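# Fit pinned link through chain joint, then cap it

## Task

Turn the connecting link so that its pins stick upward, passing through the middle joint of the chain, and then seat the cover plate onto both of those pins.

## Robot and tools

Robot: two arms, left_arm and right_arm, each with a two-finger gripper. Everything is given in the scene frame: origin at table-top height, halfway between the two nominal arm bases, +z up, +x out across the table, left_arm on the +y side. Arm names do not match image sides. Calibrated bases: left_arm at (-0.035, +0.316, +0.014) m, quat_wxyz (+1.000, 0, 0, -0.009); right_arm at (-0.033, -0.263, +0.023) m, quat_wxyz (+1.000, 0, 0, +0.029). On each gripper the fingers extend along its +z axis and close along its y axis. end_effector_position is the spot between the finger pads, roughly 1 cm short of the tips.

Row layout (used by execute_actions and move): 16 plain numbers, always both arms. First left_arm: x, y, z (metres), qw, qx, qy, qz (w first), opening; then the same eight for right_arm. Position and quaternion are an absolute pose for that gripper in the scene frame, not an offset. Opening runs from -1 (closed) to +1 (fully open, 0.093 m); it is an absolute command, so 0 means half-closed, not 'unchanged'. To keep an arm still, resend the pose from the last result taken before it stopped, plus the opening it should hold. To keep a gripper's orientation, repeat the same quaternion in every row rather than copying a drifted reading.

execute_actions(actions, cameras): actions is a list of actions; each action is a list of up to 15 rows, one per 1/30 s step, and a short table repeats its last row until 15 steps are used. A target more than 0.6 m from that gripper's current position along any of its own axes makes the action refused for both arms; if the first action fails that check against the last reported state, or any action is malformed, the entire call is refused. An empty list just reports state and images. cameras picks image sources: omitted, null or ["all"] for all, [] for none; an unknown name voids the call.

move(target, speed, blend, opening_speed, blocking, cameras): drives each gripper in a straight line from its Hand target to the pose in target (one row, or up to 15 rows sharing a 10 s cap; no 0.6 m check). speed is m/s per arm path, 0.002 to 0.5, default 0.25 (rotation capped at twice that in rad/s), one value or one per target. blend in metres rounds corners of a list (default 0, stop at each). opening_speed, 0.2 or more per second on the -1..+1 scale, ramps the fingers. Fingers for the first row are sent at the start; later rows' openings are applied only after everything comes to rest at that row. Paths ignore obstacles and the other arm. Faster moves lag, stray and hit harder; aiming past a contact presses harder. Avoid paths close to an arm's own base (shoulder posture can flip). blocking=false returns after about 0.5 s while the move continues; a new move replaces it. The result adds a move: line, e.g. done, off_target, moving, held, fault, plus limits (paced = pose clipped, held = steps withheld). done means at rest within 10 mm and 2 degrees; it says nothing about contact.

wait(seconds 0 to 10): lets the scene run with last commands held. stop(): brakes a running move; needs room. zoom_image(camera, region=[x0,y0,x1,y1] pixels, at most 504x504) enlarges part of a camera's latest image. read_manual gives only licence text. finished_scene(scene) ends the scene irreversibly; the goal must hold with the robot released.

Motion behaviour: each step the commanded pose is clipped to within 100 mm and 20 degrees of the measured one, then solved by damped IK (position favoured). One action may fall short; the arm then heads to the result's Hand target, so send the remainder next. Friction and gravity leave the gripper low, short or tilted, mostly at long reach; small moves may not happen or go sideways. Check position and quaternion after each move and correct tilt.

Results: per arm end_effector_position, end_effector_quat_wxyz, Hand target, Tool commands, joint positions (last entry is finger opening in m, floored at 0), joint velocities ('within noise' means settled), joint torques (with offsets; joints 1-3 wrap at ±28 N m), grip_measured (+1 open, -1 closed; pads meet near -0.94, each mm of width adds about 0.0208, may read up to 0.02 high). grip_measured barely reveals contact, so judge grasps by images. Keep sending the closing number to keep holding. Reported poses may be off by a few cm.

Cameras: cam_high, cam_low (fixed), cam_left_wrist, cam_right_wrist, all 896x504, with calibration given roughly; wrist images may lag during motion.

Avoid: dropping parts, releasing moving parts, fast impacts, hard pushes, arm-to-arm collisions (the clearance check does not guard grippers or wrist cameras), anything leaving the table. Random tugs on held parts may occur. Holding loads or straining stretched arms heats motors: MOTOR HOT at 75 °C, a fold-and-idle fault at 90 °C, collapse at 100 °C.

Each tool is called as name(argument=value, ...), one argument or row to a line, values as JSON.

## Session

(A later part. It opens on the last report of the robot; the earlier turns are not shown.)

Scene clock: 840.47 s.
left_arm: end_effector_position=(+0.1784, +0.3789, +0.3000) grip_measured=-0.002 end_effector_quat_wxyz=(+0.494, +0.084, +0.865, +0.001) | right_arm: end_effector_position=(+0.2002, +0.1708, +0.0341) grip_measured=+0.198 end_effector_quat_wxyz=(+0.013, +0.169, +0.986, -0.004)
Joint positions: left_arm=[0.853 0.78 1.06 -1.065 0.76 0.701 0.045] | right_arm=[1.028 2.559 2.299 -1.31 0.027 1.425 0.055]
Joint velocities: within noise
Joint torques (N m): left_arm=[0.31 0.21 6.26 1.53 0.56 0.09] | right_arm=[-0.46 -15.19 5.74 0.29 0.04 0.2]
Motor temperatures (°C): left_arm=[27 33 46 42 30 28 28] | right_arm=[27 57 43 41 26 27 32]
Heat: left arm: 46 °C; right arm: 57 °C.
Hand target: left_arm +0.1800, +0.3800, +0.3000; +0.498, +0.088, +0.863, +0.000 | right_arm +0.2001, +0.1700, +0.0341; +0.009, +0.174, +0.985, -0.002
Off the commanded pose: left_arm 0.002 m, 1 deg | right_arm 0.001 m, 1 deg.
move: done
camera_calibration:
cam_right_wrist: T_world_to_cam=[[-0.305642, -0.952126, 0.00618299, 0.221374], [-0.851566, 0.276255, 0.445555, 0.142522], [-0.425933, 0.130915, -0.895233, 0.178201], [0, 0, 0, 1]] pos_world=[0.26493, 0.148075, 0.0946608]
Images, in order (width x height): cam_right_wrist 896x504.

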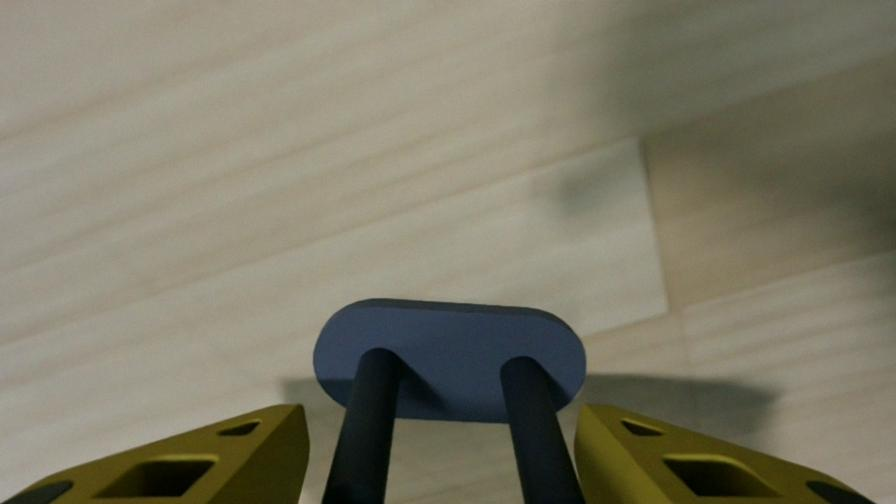

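move(
  target=[
    [0.1800,0.3800,0.3000,0.4924,0.0868,0.8529,0.0,0.0,0.1985,0.1700,0.1200,0.0086,0.1736,0.9848,-0.0015,0.2],
    [0.1800,0.3800,0.3000,0.4924,0.0868,0.8529,0.0,0.0,0.1000,0.0300,0.2500,0.25,-0.25,0.933,0.067,0.2],
    [0.1800,0.3800,0.3000,0.4924,0.0868,0.8529,0.0,0.0,0.2000,-0.2800,0.2500,0.590,0.091,0.802,-0.018,0.2],
  ],
  speed=[0.06,0.25,0.3],
)

Scene clock: 853.40 s.
left_arm: end_effector_position=(+0.1784, +0.3789, +0.3000) grip_measured=-0.002 end_effector_quat_wxyz=(+0.494, +0.084, +0.865, +0.001) | right_arm: end_effector_position=(+0.1992, -0.2802, +0.2567) grip_measured=+0.198 end_effector_quat_wxyz=(+0.595, +0.095, +0.798, -0.017)
Joint positions: left_arm=[0.853 0.78 1.06 -1.065 0.76 0.701 0.045] | right_arm=[0.033 0.348 0.522 -0.477 0.228 0.16 0.055]
Joint velocities: within noise
Joint torques (N m): left_arm=[0.29 0.31 6.32 1.54 0.56 0.08] | right_arm=[-0.79 1.06 6.63 2.56 -0.02 0.04]
Motor temperatures (°C): left_arm=[27 33 46 42 30 28 28] | right_arm=[27 56 43 41 26 27 31]
Heat: left arm: 46 °C; right arm: 56 °C.
Hand target: left_arm +0.1800, +0.3800, +0.3000; +0.498, +0.088, +0.863, +0.000 | right_arm +0.1999, -0.2800, +0.2501; +0.590, +0.091, +0.802, -0.018
Off the commanded pose: left_arm 0.002 m, 1 deg | right_arm 0.007 m, 1 deg.
move: done
camera_calibration:
cam_left_wrist: T_world_to_cam=[[-0.157939, -0.982277, -0.100935, 0.431629], [-0.816126, 0.187395, -0.546645, 0.27903], [0.555872, -0.00396088, -0.831259, 0.227248], [0, 0, 0, 1]] pos_world=[0.169574, 0.372591, 0.384999]
cam_right_wrist: T_world_to_cam=[[-0.165909, -0.984483, -0.0571645, -0.230343], [-0.689825, 0.157286, -0.706684, 0.397279], [0.704709, -0.077812, -0.705216, 0.103581], [0, 0, 0, 1]] pos_world=[0.162843, -0.281195, 0.34063]

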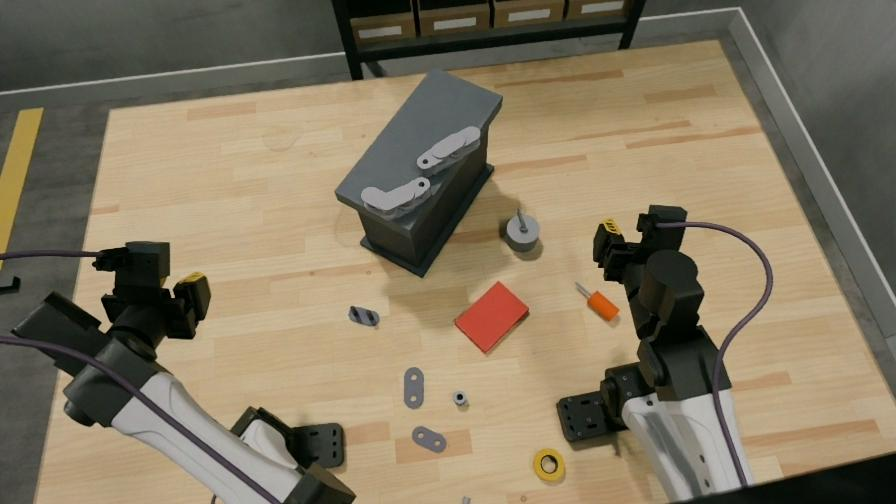

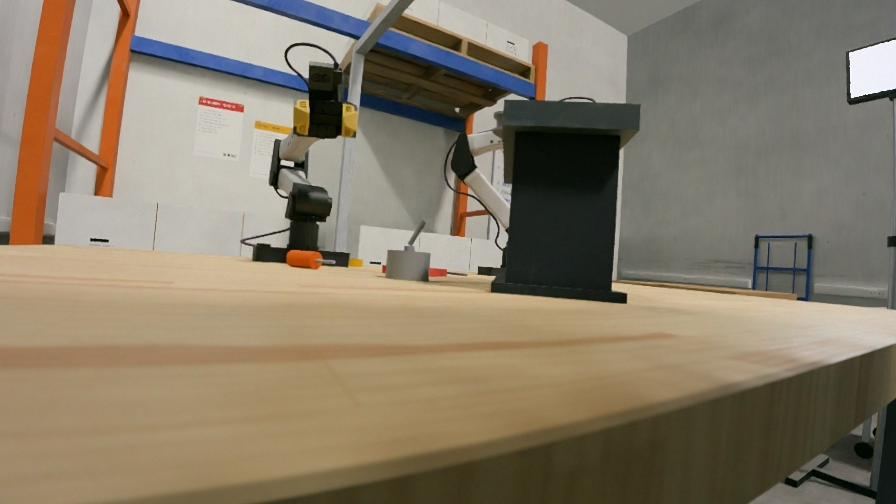

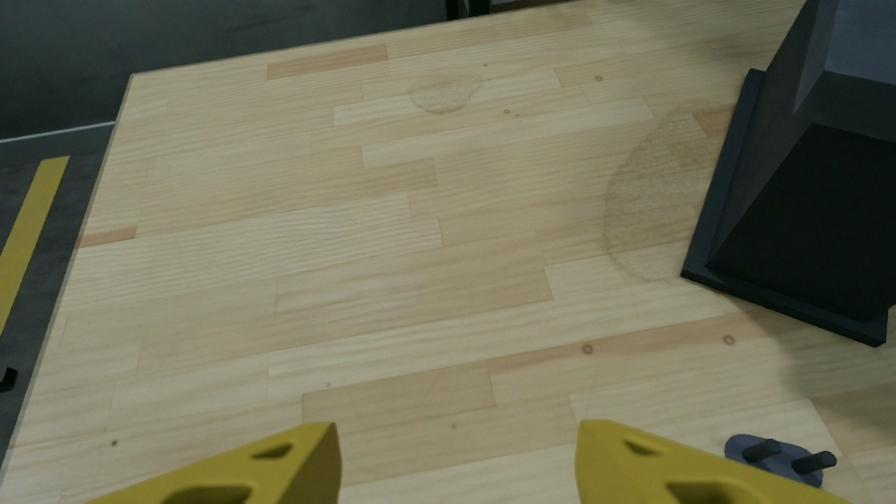

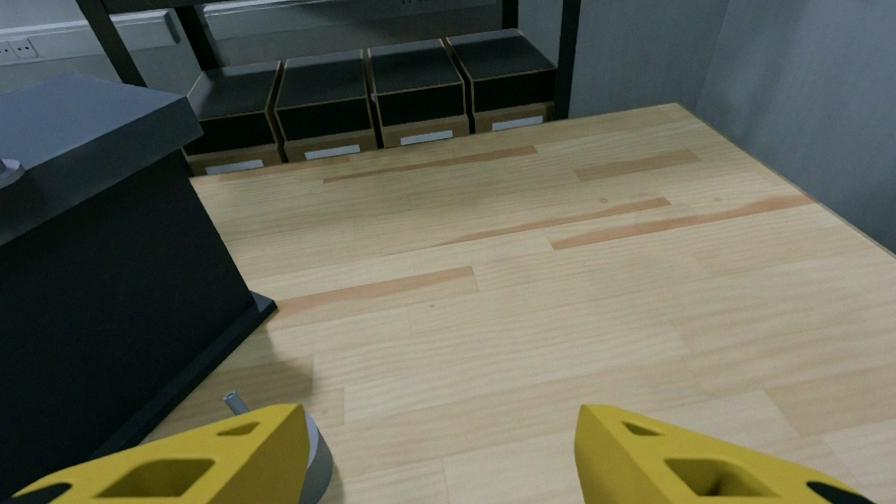

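move(
  target=[
    [0.2500,0.2800,0.3500,0.3400,0.15,0.9240,-0.04,0.3,0.2000,-0.2800,0.2500,0.590,0.091,0.802,-0.018,0.2],
    [0.2750,0.0850,0.3400,0.31,0.3971,0.8517,-0.1445,0.3,0.2000,-0.2800,0.2500,0.590,0.091,0.802,-0.018,0.2],
  ],
  speed=0.25,
  blend=0.03,
  cameras=["cam_left_wrist","cam_high"],
)

Scene clock: 876.50 s.
left_arm: end_effector_position=(+0.2742, +0.0898, +0.3302) grip_measured=+0.298 end_effector_quat_wxyz=(+0.297, +0.391, +0.861, -0.137) | right_arm: end_effector_position=(+0.1993, -0.2800, +0.2568) grip_measured=+0.198 end_effector_quat_wxyz=(+0.595, +0.094, +0.798, -0.017)
Joint positions: left_arm=[-0.531 1.58 1.884 -1.232 0.189 0.24 0.06] | right_arm=[0.033 0.348 0.522 -0.476 0.227 0.159 0.055]
Joint velocities: within noise
Joint torques (N m): left_arm=[-0.66 -5.76 9.01 1.47 0.38 0.09] | right_arm=[-1.1 1.02 6.76 2.57 0 0.04]
Motor temperatures (°C): left_arm=[27 33 46 41 30 28 28] | right_arm=[27 42 43 46 26 27 30]
Heat: left arm: 46 °C; right arm: 46 °C.
Hand target: left_arm +0.2748, +0.0852, +0.3400; +0.310, +0.397, +0.852, -0.144 | right_arm +0.1999, -0.2800, +0.2500; +0.590, +0.091, +0.802, -0.018
Off the commanded pose: left_arm 0.011 m, 2 deg | right_arm 0.007 m, 1 deg.
move: off_target (left_arm)
camera_calibration:
cam_left_wrist: T_world_to_cam=[[-0.765679, -0.643181, -0.00732846, 0.271126], [-0.626799, 0.748639, -0.216014, 0.216487], [0.144422, -0.160804, -0.976363, 0.372765], [0, 0, 0, 1]] pos_world=[0.289453, 0.0722546, 0.412705]
Images, in order (width x height): cam_high 896x504, cam_left_wrist 896x504.

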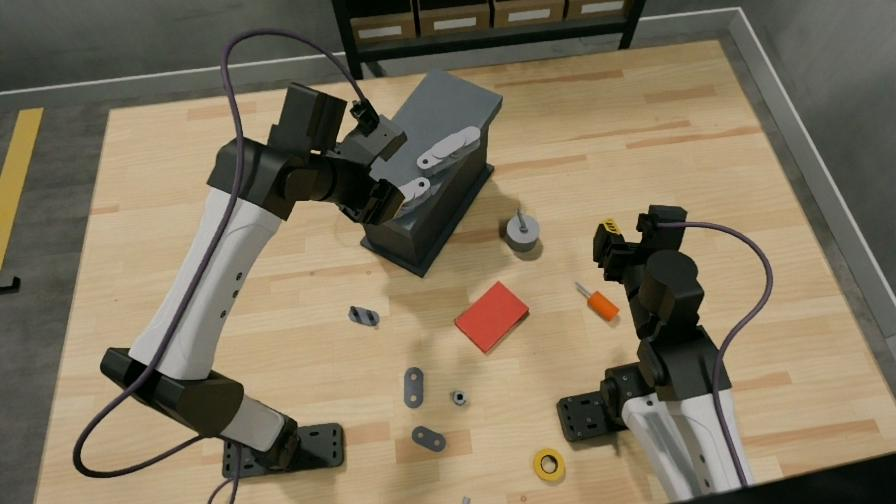

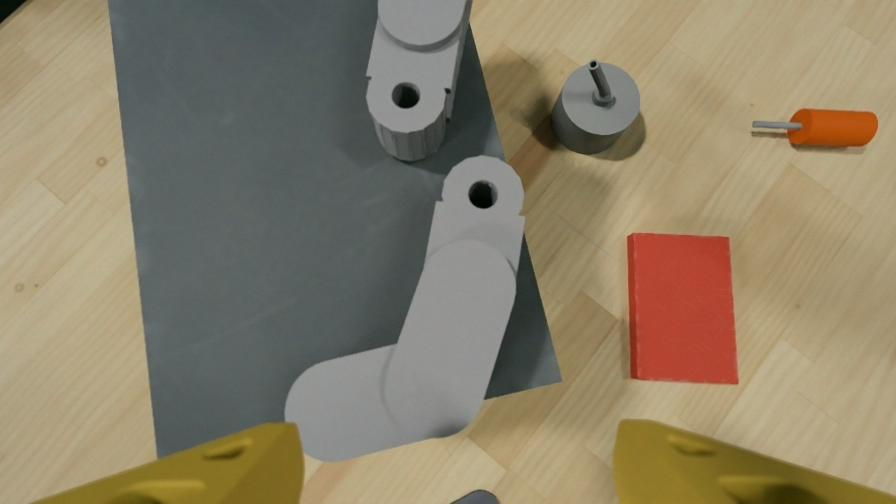

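move(
  target=[
    [0.3250,0.0900,0.3300,0.2436,0.3264,0.9091,-0.0875,-1,0.2000,-0.2800,0.2500,0.590,0.091,0.802,-0.018,0.2],
  ],
  speed=0.15,
  cameras=["cam_left_wrist","cam_high"],
)

Scene clock: 948.67 s.
left_arm: end_effector_position=(+0.3212, +0.0863, +0.3271) grip_measured=-0.982 end_effector_quat_wxyz=(+0.239, +0.335, +0.907, -0.093) | right_arm: end_effector_position=(+0.1993, -0.2800, +0.2569) grip_measured=+0.198 end_effector_quat_wxyz=(+0.596, +0.094, +0.798, -0.017)
Joint positions: left_arm=[-0.518 1.931 2.396 -1.524 0.095 0.148 0] | right_arm=[0.033 0.348 0.522 -0.476 0.227 0.159 0.055]
Joint velocities: within noise
Joint torques (N m): left_arm=[0.29 -7.41 8.13 1.15 0.01 -0.09] | right_arm=[-0.81 1.11 6.64 2.59 0.03 0.02]
Motor temperatures (°C): left_arm=[27 37 53 41 30 28 27] | right_arm=[27 33 43 50 26 27 30]
Heat: left arm: 53 °C; right arm: 50 °C.
Hand target: left_arm +0.3249, +0.0901, +0.3299; +0.244, +0.326, +0.909, -0.088 | right_arm +0.1999, -0.2800, +0.2501; +0.590, +0.091, +0.802, -0.018
Off the commanded pose: left_arm 0.006 m, 1 deg | right_arm 0.007 m, 1 deg.
move: done
camera_calibration:
cam_left_wrist: T_world_to_cam=[[-0.66749, -0.744618, 0.00131583, 0.2792], [-0.7428, 0.665734, -0.0710431, 0.244839], [0.0520239, -0.0483979, -0.997472, 0.389269], [0, 0, 0, 1]] pos_world=[0.347978, 0.063739, 0.405312]
Images, in order (width x height): cam_high 896x504, cam_left_wrist 896x504.

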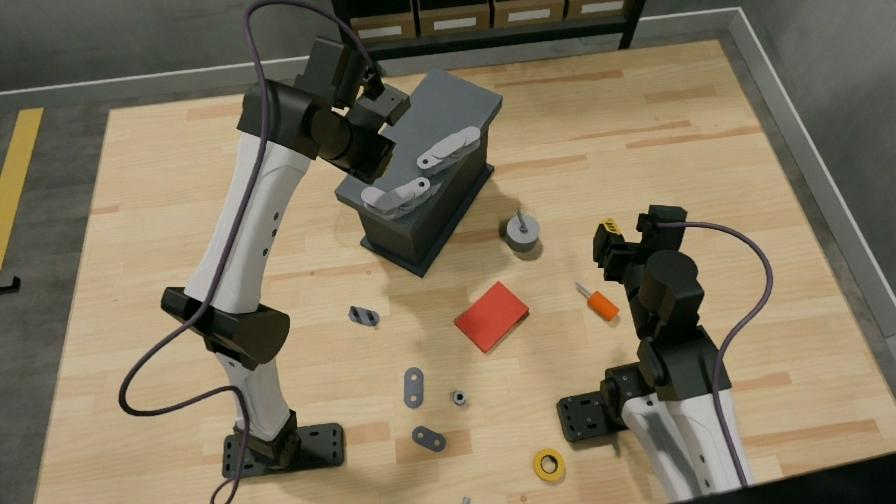

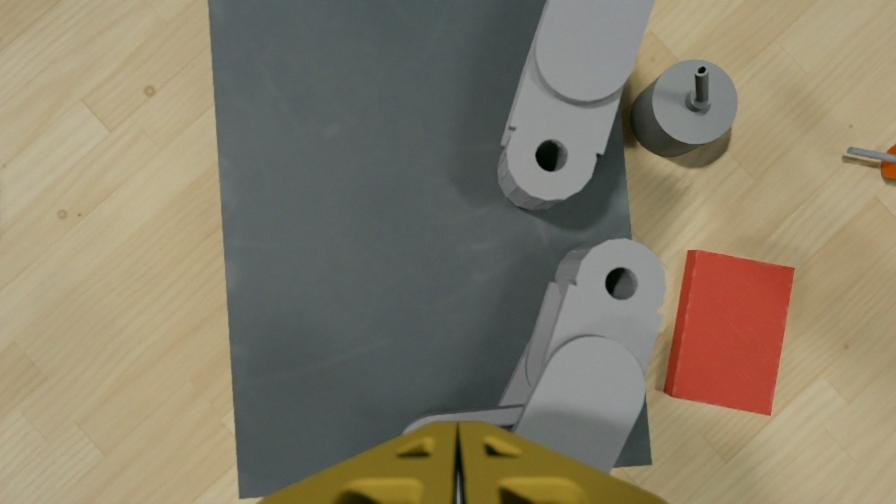

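move(
  target=[
    [0.3400,0.0830,0.3000,0.2436,0.3264,0.9091,-0.0875,-1,0.2000,-0.2800,0.2500,0.590,0.091,0.802,-0.018,0.2],
    [0.3400,0.0830,0.2680,0.2436,0.3264,0.9091,-0.0875,-1,0.2000,-0.2800,0.2500,0.590,0.091,0.802,-0.018,0.2],
  ],
  speed=0.08,
  cameras=["cam_left_wrist","cam_high"],
)

zoom_image(
  camera="cam_high",
  region=[320, 100, 500, 300],
)

Scene clock: 966.63 s.
left_arm: end_effector_position=(+0.3403, +0.0805, +0.2574) grip_measured=-0.982 end_effector_quat_wxyz=(+0.227, +0.331, +0.912, -0.088) | right_arm: end_effector_position=(+0.1993, -0.2800, +0.2569) grip_measured=+0.198 end_effector_quat_wxyz=(+0.596, +0.094, +0.798, -0.017)
Joint positions: left_arm=[-0.509 1.859 1.987 -1.215 0.089 0.147 0] | right_arm=[0.033 0.348 0.522 -0.476 0.227 0.159 0.055]
Joint velocities: within noise
Joint torques (N m): left_arm=[-0.16 -10.58 6.42 1.3 0.09 -0.04] | right_arm=[-0.83 1.14 6.58 2.54 0.02 0.05]
Motor temperatures (°C): left_arm=[27 37 50 40 29 28 28] | right_arm=[27 33 43 50 26 27 30]
Heat: left arm: 50 °C; right arm: 50 °C.
Hand target: left_arm +0.3399, +0.0831, +0.2679; +0.243, +0.326, +0.909, -0.088 | right_arm +0.1999, -0.2800, +0.2501; +0.590, +0.091, +0.802, -0.018
Off the commanded pose: left_arm 0.011 m, 2 deg | right_arm 0.007 m, 1 deg.
move: off_target (left_arm)
camera_calibration:
cam_left_wrist: T_world_to_cam=[[-0.658474, -0.7526, 0.00237603, 0.285057], [-0.751966, 0.657782, -0.0432347, 0.254555], [0.0309756, -0.0302556, -0.999062, 0.324586], [0, 0, 0, 1]] pos_world=[0.369065, 0.0569126, 0.33461]
Images, in order (width x height): cam_high 896x504, cam_left_wrist 896x504.

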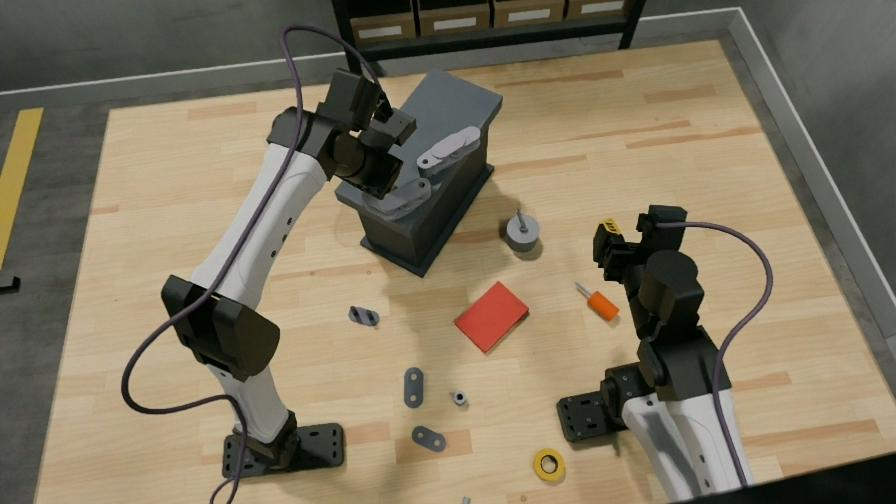

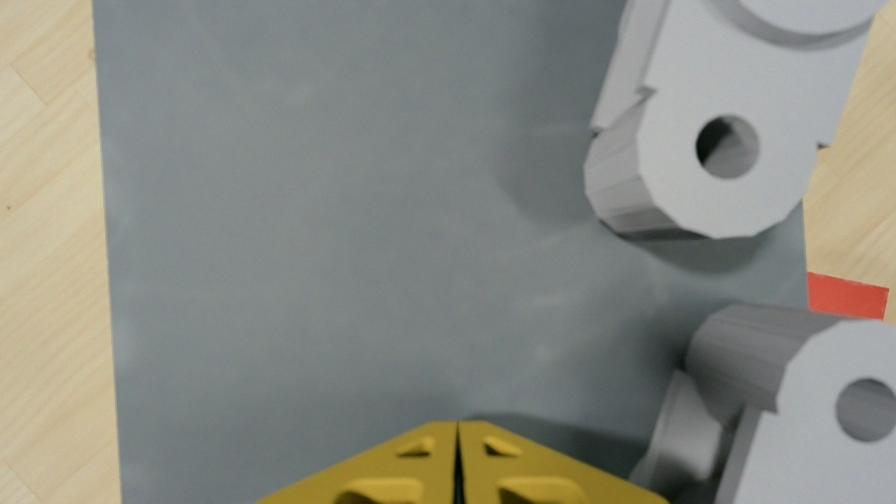

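Scaled by 2.520 from the camera's 896x504 image, which has a finer 1280x720 frame.

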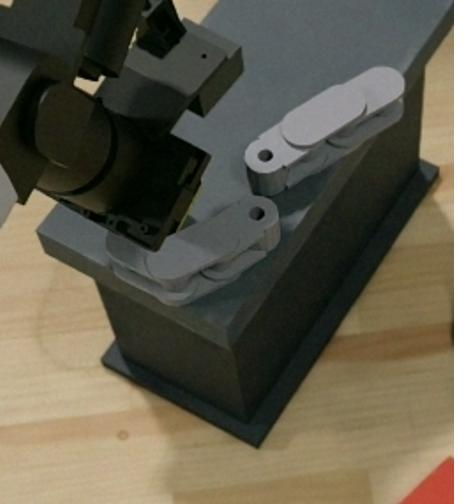

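move(
  target=[
    [0.3300,0.1050,0.2680,0.2436,0.3264,0.9091,-0.0875,-1,0.2000,-0.2800,0.2500,0.590,0.091,0.802,-0.018,0.2],
  ],
  speed=0.06,
  cameras=["cam_left_wrist","cam_high"],
)

zoom_image(
  camera="cam_high",
  region=[320, 100, 500, 300],
)

Scene clock: 974.80 s.
left_arm: end_effector_position=(+0.3322, +0.1040, +0.2583) grip_measured=-0.982 end_effector_quat_wxyz=(+0.230, +0.324, +0.914, -0.081) | right_arm: end_effector_position=(+0.1993, -0.2800, +0.2569) grip_measured=+0.198 end_effector_quat_wxyz=(+0.596, +0.094, +0.798, -0.017)
Joint positions: left_arm=[-0.471 1.777 1.886 -1.195 0.089 0.17 0] | right_arm=[0.033 0.348 0.522 -0.476 0.227 0.159 0.055]
Joint velocities: within noise
Joint torques (N m): left_arm=[0.14 -9.95 6.52 1.25 0.29 0.1] | right_arm=[-0.79 1.06 6.82 2.59 0.03 0]
Motor temperatures (°C): left_arm=[27 38 49 39 29 28 28] | right_arm=[27 33 43 50 26 27 30]
Heat: left arm: 49 °C; right arm: 50 °C.
Hand target: left_arm +0.3299, +0.1050, +0.2680; +0.243, +0.326, +0.909, -0.087 | right_arm +0.1999, -0.2800, +0.2501; +0.590, +0.091, +0.802, -0.018
Off the commanded pose: left_arm 0.010 m, 2 deg | right_arm 0.007 m, 1 deg.
move: done
camera_calibration:
cam_left_wrist: T_world_to_cam=[[-0.644562, -0.764505, -0.00848098, 0.296756], [-0.763543, 0.644241, -0.0442232, 0.238591], [0.0392727, -0.022029, -0.998986, 0.322837], [0, 0, 0, 1]] pos_world=[0.360773, 0.0802732, 0.335577]
Images, in order (width x height): cam_high 896x504, cam_left_wrist 896x504.

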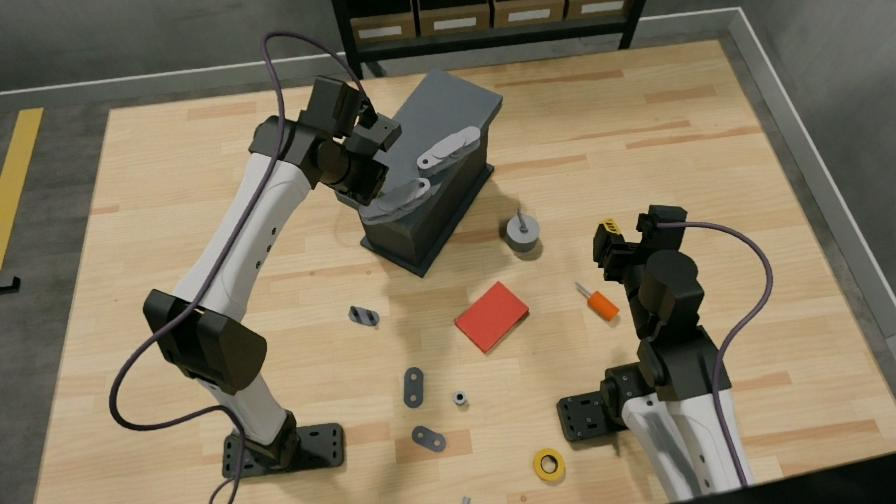

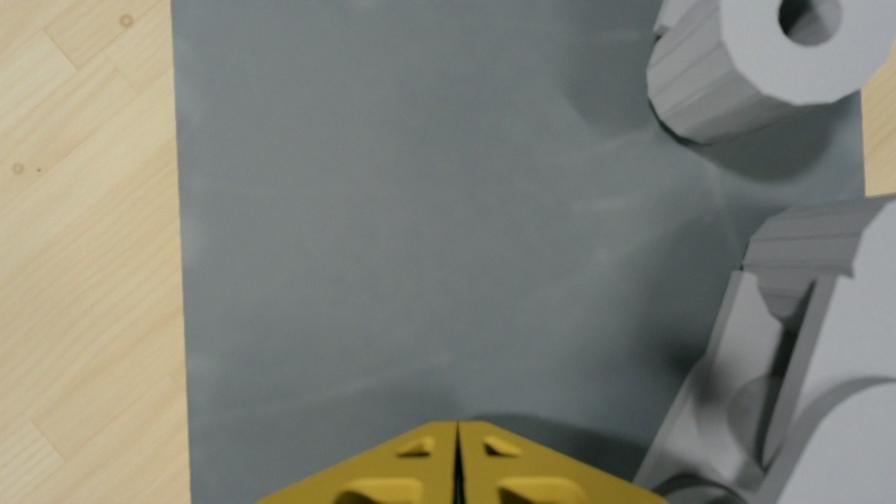

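Scaled by 2.520 from the camera's 896x504 image, which has a finer 1280x720 frame.

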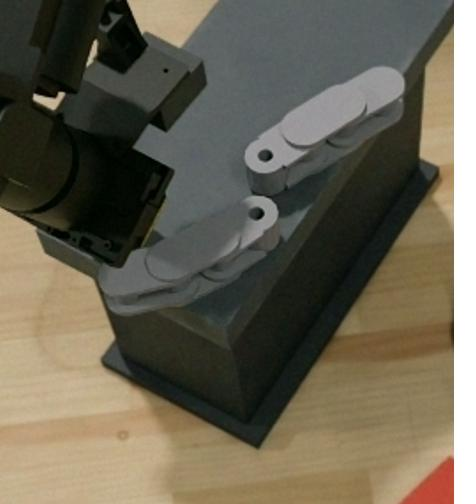

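move(
  target=[
    [0.3200,0.0980,0.3200,0.2436,0.3264,0.9091,-0.0875,-1,0.2000,-0.2800,0.2500,0.590,0.091,0.802,-0.018,0.2],
    [0.2700,0.0950,0.3400,0.2436,0.3264,0.9091,-0.0875,0.1,0.2000,-0.2800,0.2500,0.590,0.091,0.802,-0.018,0.2],
  ],
  speed=0.15,
  cameras=["cam_left_wrist","cam_high"],
)

Scene clock: 984.20 s.
left_arm: end_effector_position=(+0.2729, +0.0915, +0.3369) grip_measured=+0.098 end_effector_quat_wxyz=(+0.240, +0.331, +0.908, -0.092) | right_arm: end_effector_position=(+0.1993, -0.2800, +0.2569) grip_measured=+0.198 end_effector_quat_wxyz=(+0.596, +0.094, +0.798, -0.017)
Joint positions: left_arm=[-0.588 1.745 2.191 -1.499 0.055 0.078 0.05] | right_arm=[0.033 0.348 0.522 -0.476 0.227 0.159 0.055]
Joint velocities: within noise
Joint torques (N m): left_arm=[-0.61 -7.79 5.91 1.18 0.01 -0.07] | right_arm=[-1.09 1.02 6.69 2.59 0.05 0.04]
Motor temperatures (°C): left_arm=[27 41 48 38 29 28 28] | right_arm=[27 32 43 51 26 27 30]
Heat: left arm: 48 °C; right arm: 51 °C.
Hand target: left_arm +0.2701, +0.0950, +0.3400; +0.244, +0.326, +0.909, -0.088 | right_arm +0.1999, -0.2800, +0.2501; +0.590, +0.091, +0.802, -0.018
Off the commanded pose: left_arm 0.005 m, 1 deg | right_arm 0.007 m, 1 deg.
move: done
camera_calibration:
cam_left_wrist: T_world_to_cam=[[-0.660209, -0.751082, 0.000479501, 0.249757], [-0.749124, 0.658442, -0.0725835, 0.20912], [0.0542004, -0.0482795, -0.997362, 0.401145], [0, 0, 0, 1]] pos_world=[0.299806, 0.0692619, 0.415145]
Images, in order (width x height): cam_high 896x504, cam_left_wrist 896x504.

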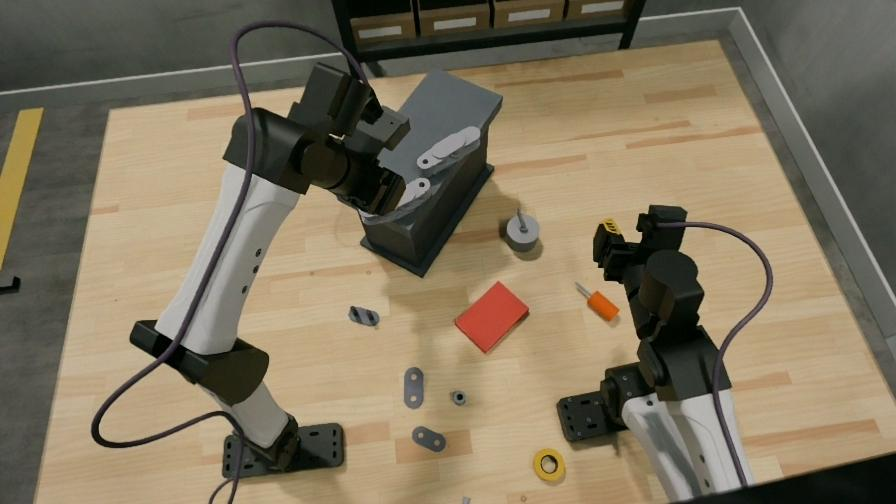

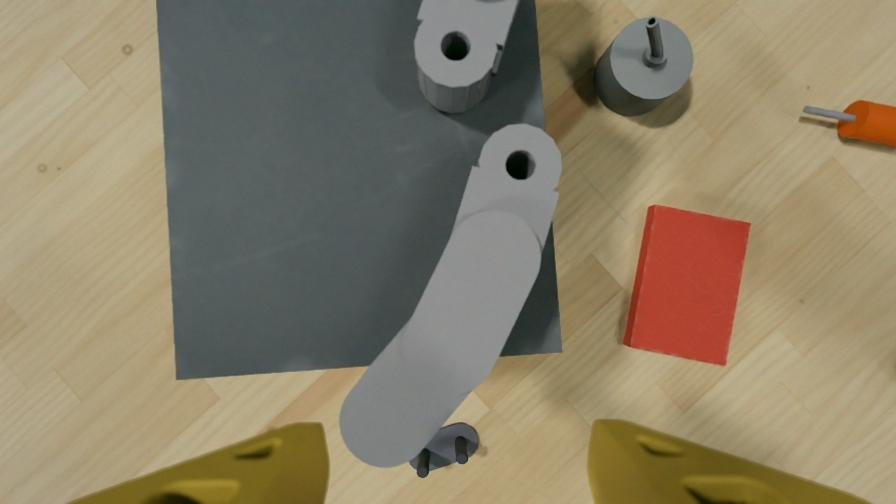

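move(
  target=[
    [0.2930,0.0640,0.3150,0.2183,0.5190,0.8146,-0.1391,0.1,0.2000,-0.2800,0.2500,0.590,0.091,0.802,-0.018,0.2],
    [0.2930,0.0640,0.2900,0.2183,0.5190,0.8146,-0.1391,0.1,0.2000,-0.2800,0.2500,0.590,0.091,0.802,-0.018,0.2],
  ],
  speed=[0.15,0.06],
  cameras=["cam_left_wrist"],
)

Scene clock: 1004.83 s.
left_arm: end_effector_position=(+0.2944, +0.0627, +0.2797) grip_measured=+0.098 end_effector_quat_wxyz=(+0.201, +0.517, +0.821, -0.134) | right_arm: end_effector_position=(+0.1993, -0.2800, +0.2569) grip_measured=+0.198 end_effector_quat_wxyz=(+0.596, +0.094, +0.798, -0.017)
Joint positions: left_arm=[-0.53 1.855 2.089 -1.392 0.269 0.52 0.05] | right_arm=[0.033 0.348 0.522 -0.476 0.227 0.159 0.055]
Joint velocities: within noise
Joint torques (N m): left_arm=[0.25 -10.13 6.08 1.14 0.43 0.09] | right_arm=[-1.05 0.96 6.63 2.57 0.06 0.03]
Motor temperatures (°C): left_arm=[27 40 48 38 29 28 27] | right_arm=[27 32 42 51 26 27 30]
Heat: left arm: 48 °C; right arm: 51 °C.
Hand target: left_arm +0.2929, +0.0640, +0.2901; +0.218, +0.519, +0.815, -0.139 | right_arm +0.1999, -0.2800, +0.2501; +0.590, +0.091, +0.802, -0.018
Off the commanded pose: left_arm 0.010 m, 2 deg | right_arm 0.007 m, 1 deg.
move: done
camera_calibration:
cam_left_wrist: T_world_to_cam=[[-0.912005, -0.410161, 0.00384609, 0.294115], [-0.409969, 0.911198, -0.0405352, 0.115424], [0.0131214, -0.0385451, -0.999171, 0.353599], [0, 0, 0, 1]] pos_world=[0.310915, 0.0290897, 0.356853]
Images, in order (width x height): cam_left_wrist 896x504.

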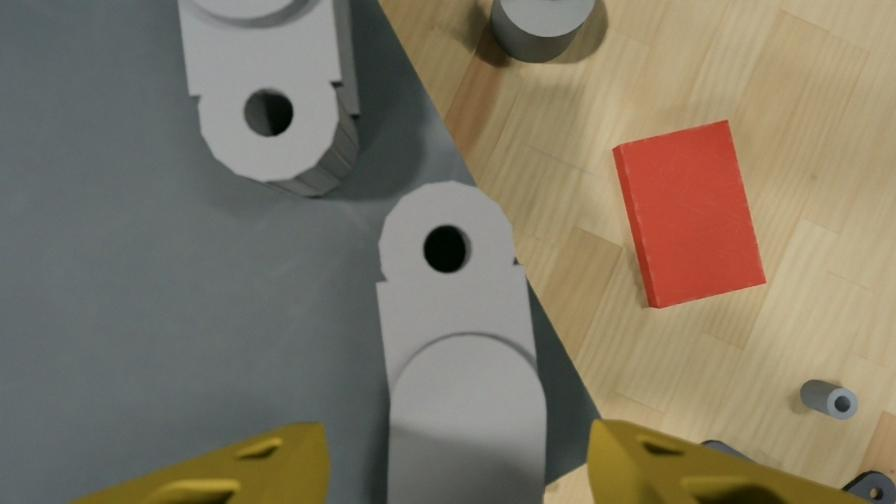

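move(
  target=[
    [0.2913,0.0632,0.2640,0.2183,0.5190,0.8146,-0.1391,0.1,0.2000,-0.2800,0.2500,0.590,0.091,0.802,-0.018,0.2],
  ],
  speed=0.06,
  cameras=["cam_left_wrist"],
)

Scene clock: 1017.87 s.
left_arm: end_effector_position=(+0.2935, +0.0632, +0.2533) grip_measured=+0.098 end_effector_quat_wxyz=(+0.201, +0.517, +0.821, -0.134) | right_arm: end_effector_position=(+0.1993, -0.2800, +0.2569) grip_measured=+0.198 end_effector_quat_wxyz=(+0.596, +0.094, +0.798, -0.017)
Joint positions: left_arm=[-0.53 1.8 1.904 -1.263 0.269 0.52 0.05] | right_arm=[0.033 0.348 0.522 -0.476 0.227 0.159 0.055]
Joint velocities: within noise
Joint torques (N m): left_arm=[-0.17 -10.21 6.35 1.12 0.4 0.06] | right_arm=[-0.96 1.13 6.74 2.56 0.08 0.03]
Motor temperatures (°C): left_arm=[27 42 48 37 29 28 27] | right_arm=[27 32 42 51 26 27 30]
Heat: left arm: 48 °C; right arm: 51 °C.
Hand target: left_arm +0.2913, +0.0632, +0.2640; +0.218, +0.519, +0.815, -0.139 | right_arm +0.1999, -0.2800, +0.2501; +0.590, +0.091, +0.802, -0.018
Off the commanded pose: left_arm 0.011 m, 2 deg | right_arm 0.007 m, 1 deg.
move: off_target (left_arm)
camera_calibration:
cam_left_wrist: T_world_to_cam=[[-0.912066, -0.410021, 0.00434993, 0.293454], [-0.40985, 0.911257, -0.0404179, 0.113454], [0.0126083, -0.0386466, -0.999173, 0.327391], [0, 0, 0, 1]] pos_world=[0.31002, 0.0295889, 0.330429]
Images, in order (width x height): cam_left_wrist 896x504.

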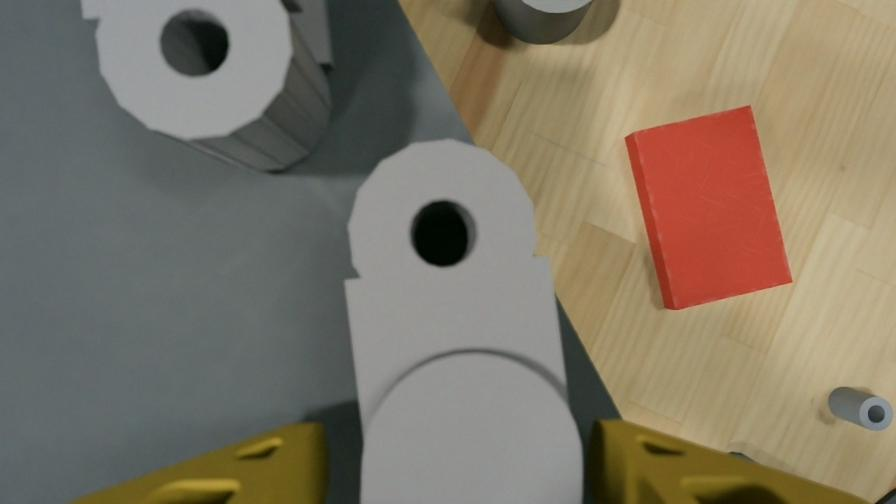

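move(
  target=[
    [0.2893,0.0625,0.2640,0.2183,0.5190,0.8146,-0.1391,-0.8,0.2000,-0.2800,0.2500,0.590,0.091,0.802,-0.018,0.2],
  ],
  speed=0.06,
  opening_speed=0.8,
  cameras=["cam_left_wrist"],
)

Scene clock: 1027.27 s.
left_arm: end_effector_position=(+0.2927, +0.0635, +0.2530) grip_measured=-0.478 end_effector_quat_wxyz=(+0.202, +0.518, +0.821, -0.134) | right_arm: end_effector_position=(+0.1993, -0.2800, +0.2569) grip_measured=+0.198 end_effector_quat_wxyz=(+0.596, +0.094, +0.798, -0.017)
Joint positions: left_arm=[-0.53 1.795 1.896 -1.259 0.27 0.521 0.022] | right_arm=[0.033 0.348 0.522 -0.476 0.227 0.159 0.055]
Joint velocities: within noise
Joint torques (N m): left_arm=[-0.59 -10.15 6.34 1.16 0.37 0] | right_arm=[-0.95 1.05 6.83 2.57 0.03 0.03]
Motor temperatures (°C): left_arm=[27 44 47 37 29 28 27] | right_arm=[27 32 42 52 26 27 29]
Heat: left arm: 47 °C; right arm: 52 °C.
Hand target: left_arm +0.2892, +0.0626, +0.2639; +0.218, +0.519, +0.815, -0.139 | right_arm +0.1999, -0.2800, +0.2501; +0.590, +0.091, +0.802, -0.018
Off the commanded pose: left_arm 0.012 m, 2 deg | right_arm 0.007 m, 1 deg.
move: off_target (left_arm)
camera_calibration:
cam_left_wrist: T_world_to_cam=[[-0.912331, -0.409431, 0.00431575, 0.292913], [-0.409246, 0.911483, -0.0414417, 0.112865], [0.0130338, -0.0395748, -0.999132, 0.327011], [0, 0, 0, 1]] pos_world=[0.309161, 0.0299942, 0.33014]
Images, in order (width x height): cam_left_wrist 896x504.

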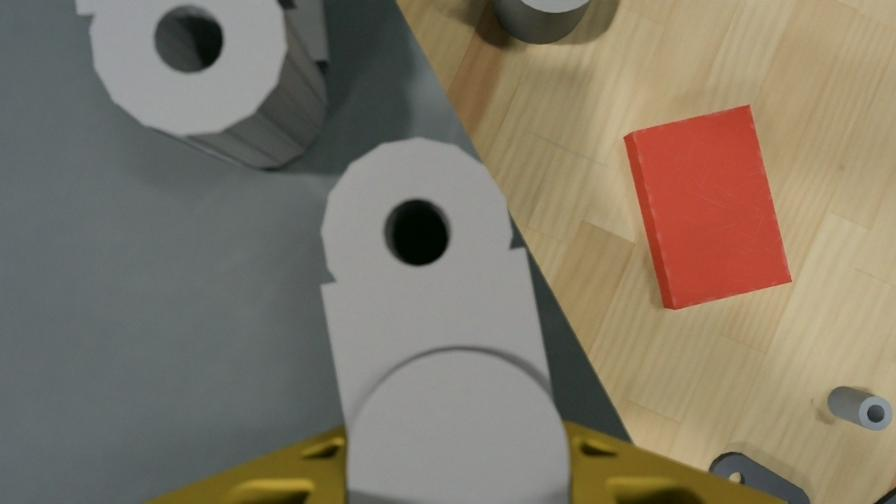

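move(
  target=[
    [0.2900,0.0640,0.2950,0.2183,0.5190,0.8146,-0.1391,-0.8,0.2000,-0.2800,0.2500,0.590,0.091,0.802,-0.018,0.2],
  ],
  speed=0.05,
  cameras=["cam_left_wrist","cam_high"],
)

zoom_image(
  camera="cam_high",
  region=[320, 100, 500, 300],
)

Scene clock: 1041.63 s.
left_arm: end_effector_position=(+0.2843, +0.0686, +0.2768) grip_measured=-0.478 end_effector_quat_wxyz=(+0.186, +0.517, +0.824, -0.135) | right_arm: end_effector_position=(+0.1993, -0.2800, +0.2569) grip_measured=+0.198 end_effector_quat_wxyz=(+0.596, +0.094, +0.798, -0.017)
Joint positions: left_arm=[-0.53 1.832 2.06 -1.417 0.27 0.521 0.022] | right_arm=[0.033 0.348 0.522 -0.476 0.227 0.159 0.055]
Joint velocities: within noise
Joint torques (N m): left_arm=[-0.13 -8.44 10.28 1.17 0.39 0.05] | right_arm=[-0.88 0.87 6.69 2.59 0.01 0.08]
Motor temperatures (°C): left_arm=[27 45 47 36 30 28 28] | right_arm=[27 32 42 52 26 27 29]
Heat: left arm: 47 °C; right arm: 52 °C.
Hand target: left_arm +0.2893, +0.0645, +0.2949; +0.218, +0.519, +0.815, -0.139 | right_arm +0.1999, -0.2800, +0.2500; +0.590, +0.091, +0.802, -0.018
Off the commanded pose: left_arm 0.020 m, 4 deg | right_arm 0.007 m, 1 deg.
move: off_target (left_arm)
camera_calibration:
cam_left_wrist: T_world_to_cam=[[-0.911965, -0.409654, 0.022436, 0.282162], [-0.410018, 0.911954, -0.0150196, 0.098651], [-0.0143077, -0.0228965, -0.999635, 0.357911], [0, 0, 0, 1]] pos_world=[0.302892, 0.0338185, 0.352932]
Images, in order (width x height): cam_high 896x504, cam_left_wrist 896x504.

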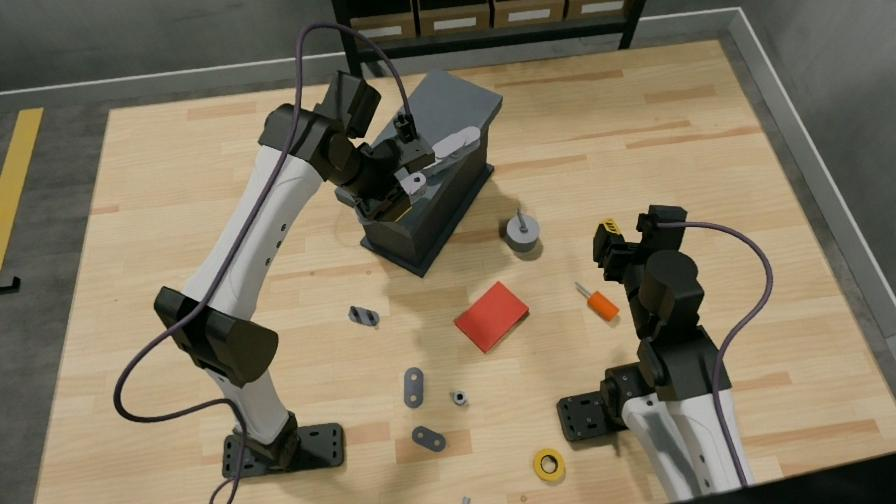

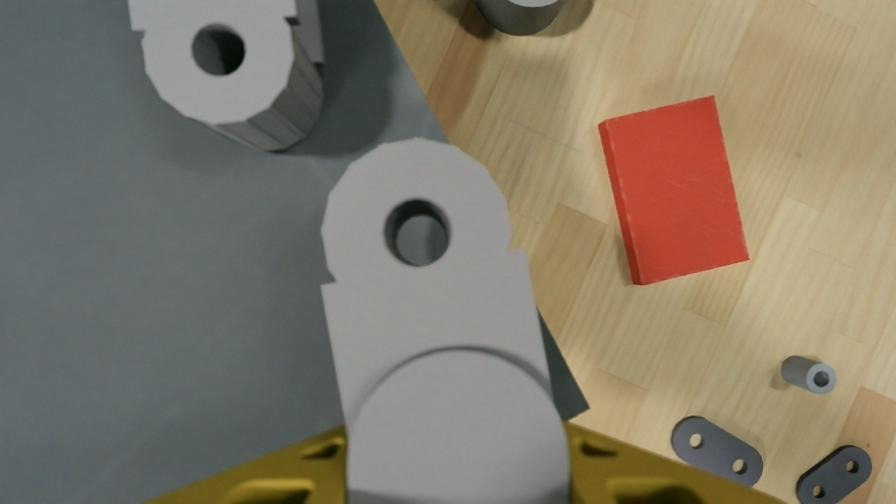

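Scaled by 2.520 from the camera's 896x504 image, which has a finer 1280x720 frame.

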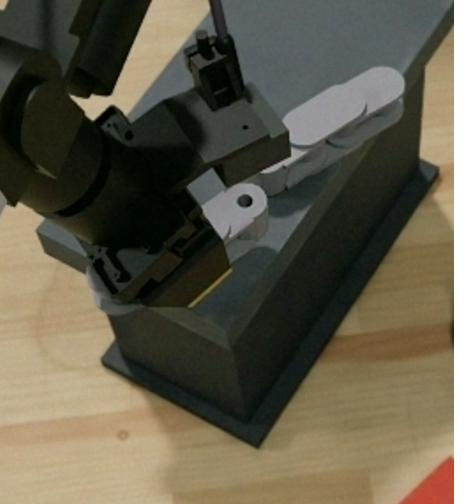

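move(
  target=[
    [0.2600,0.1100,0.3300,0.2183,0.5190,0.8146,-0.1391,-0.8,0.2000,-0.2800,0.2500,0.590,0.091,0.802,-0.018,0.2],
    [0.2500,0.2600,0.2500,0.2183,0.5190,0.8146,-0.1391,-0.8,0.2000,-0.2800,0.2500,0.590,0.091,0.802,-0.018,0.2],
    [0.2650,0.3300,0.0800,0.2183,0.5190,0.8146,-0.1391,-0.8,0.2000,-0.2800,0.2500,0.590,0.091,0.802,-0.018,0.2],
  ],
  speed=[0.1,0.2,0.2],
  blend=0.03,
)

Scene clock: 1056.03 s.
left_arm: end_effector_position=(+0.2584, +0.3333, +0.0730) grip_measured=-0.478 end_effector_quat_wxyz=(+0.194, +0.517, +0.823, -0.137) | right_arm: end_effector_position=(+0.1993, -0.2800, +0.2569) grip_measured=+0.198 end_effector_quat_wxyz=(+0.596, +0.094, +0.798, -0.017)
Joint positions: left_arm=[0.344 1.652 1.029 -0.912 0.479 1.439 0.022] | right_arm=[0.033 0.348 0.522 -0.476 0.227 0.159 0.055]
Joint velocities: within noise
Joint torques (N m): left_arm=[-0.05 -6.61 6.68 0.47 0.83 0.09] | right_arm=[-0.95 0.99 6.75 2.53 0.05 0.01]
Motor temperatures (°C): left_arm=[27 44 48 35 30 28 28] | right_arm=[27 32 42 52 26 27 29]
Heat: left arm: 48 °C; right arm: 52 °C.
Hand target: left_arm +0.2649, +0.3302, +0.0802; +0.218, +0.519, +0.815, -0.139 | right_arm +0.1999, -0.2800, +0.2500; +0.590, +0.091, +0.802, -0.018
Off the commanded pose: left_arm 0.010 m, 3 deg | right_arm 0.007 m, 1 deg.
move: off_target (left_arm)
camera_calibration:
cam_left_wrist: T_world_to_cam=[[-0.911929, -0.409963, 0.0177668, 0.371957], [-0.410337, 0.911364, -0.0322505, -0.154836], [-0.00297053, -0.0367005, -0.999322, 0.161483], [0, 0, 0, 1]] pos_world=[0.276143, 0.299527, 0.149771]
cam_right_wrist: T_world_to_cam=[[-0.164664, -0.984677, -0.0574212, -0.230353], [-0.689268, 0.156516, -0.707398, 0.397352], [0.705546, -0.0769047, -0.704479, 0.103594], [0, 0, 0, 1]] pos_world=[0.162861, -0.281048, 0.340838]

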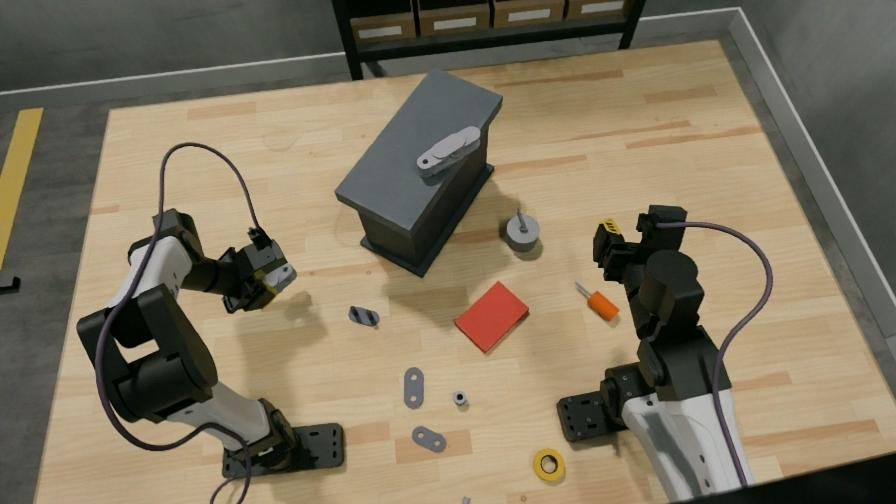

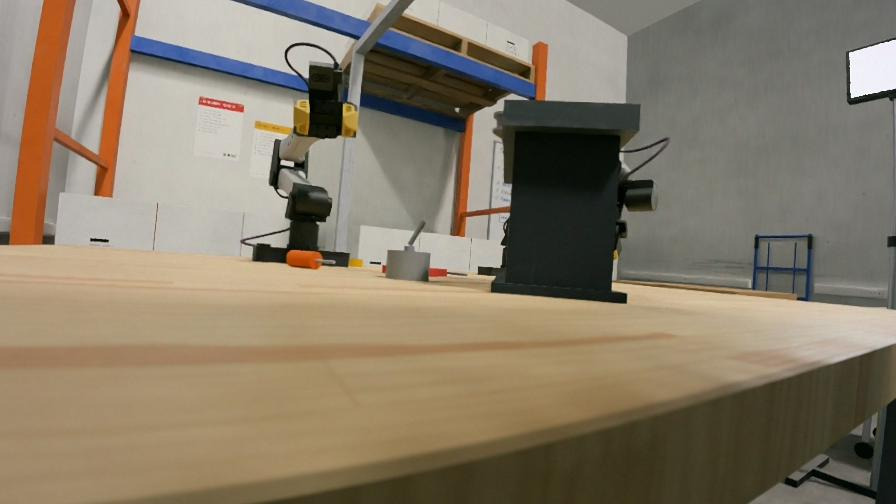

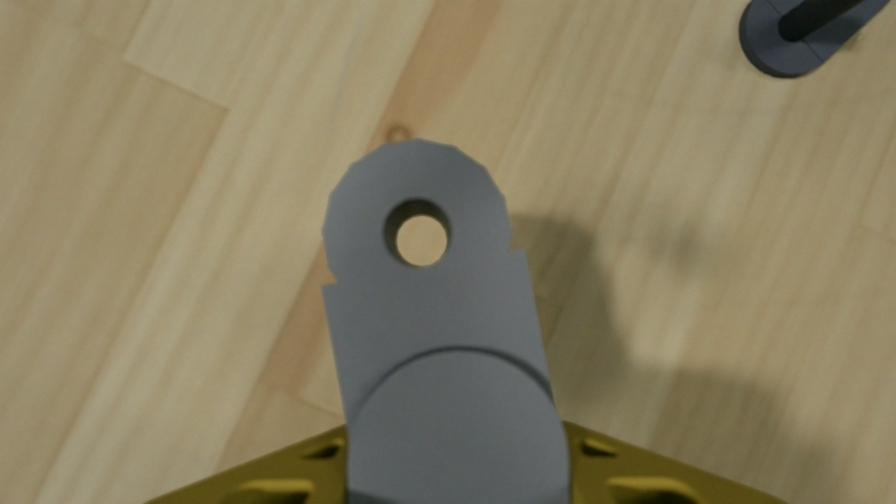

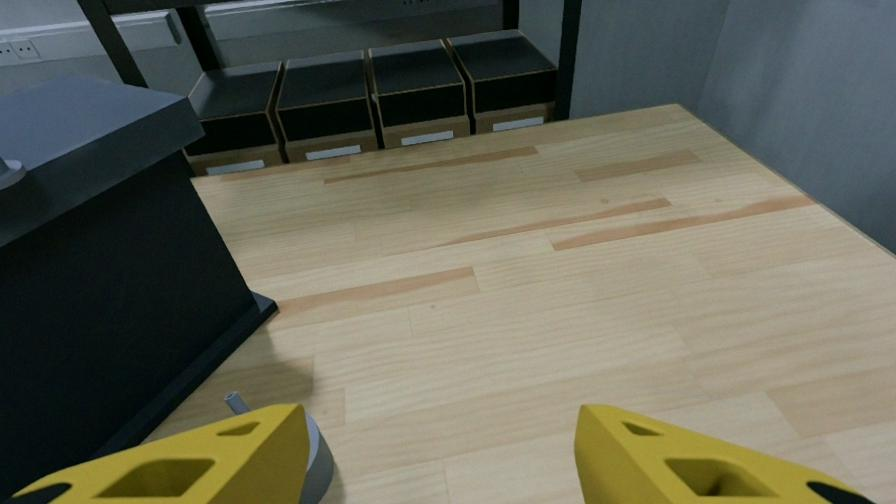

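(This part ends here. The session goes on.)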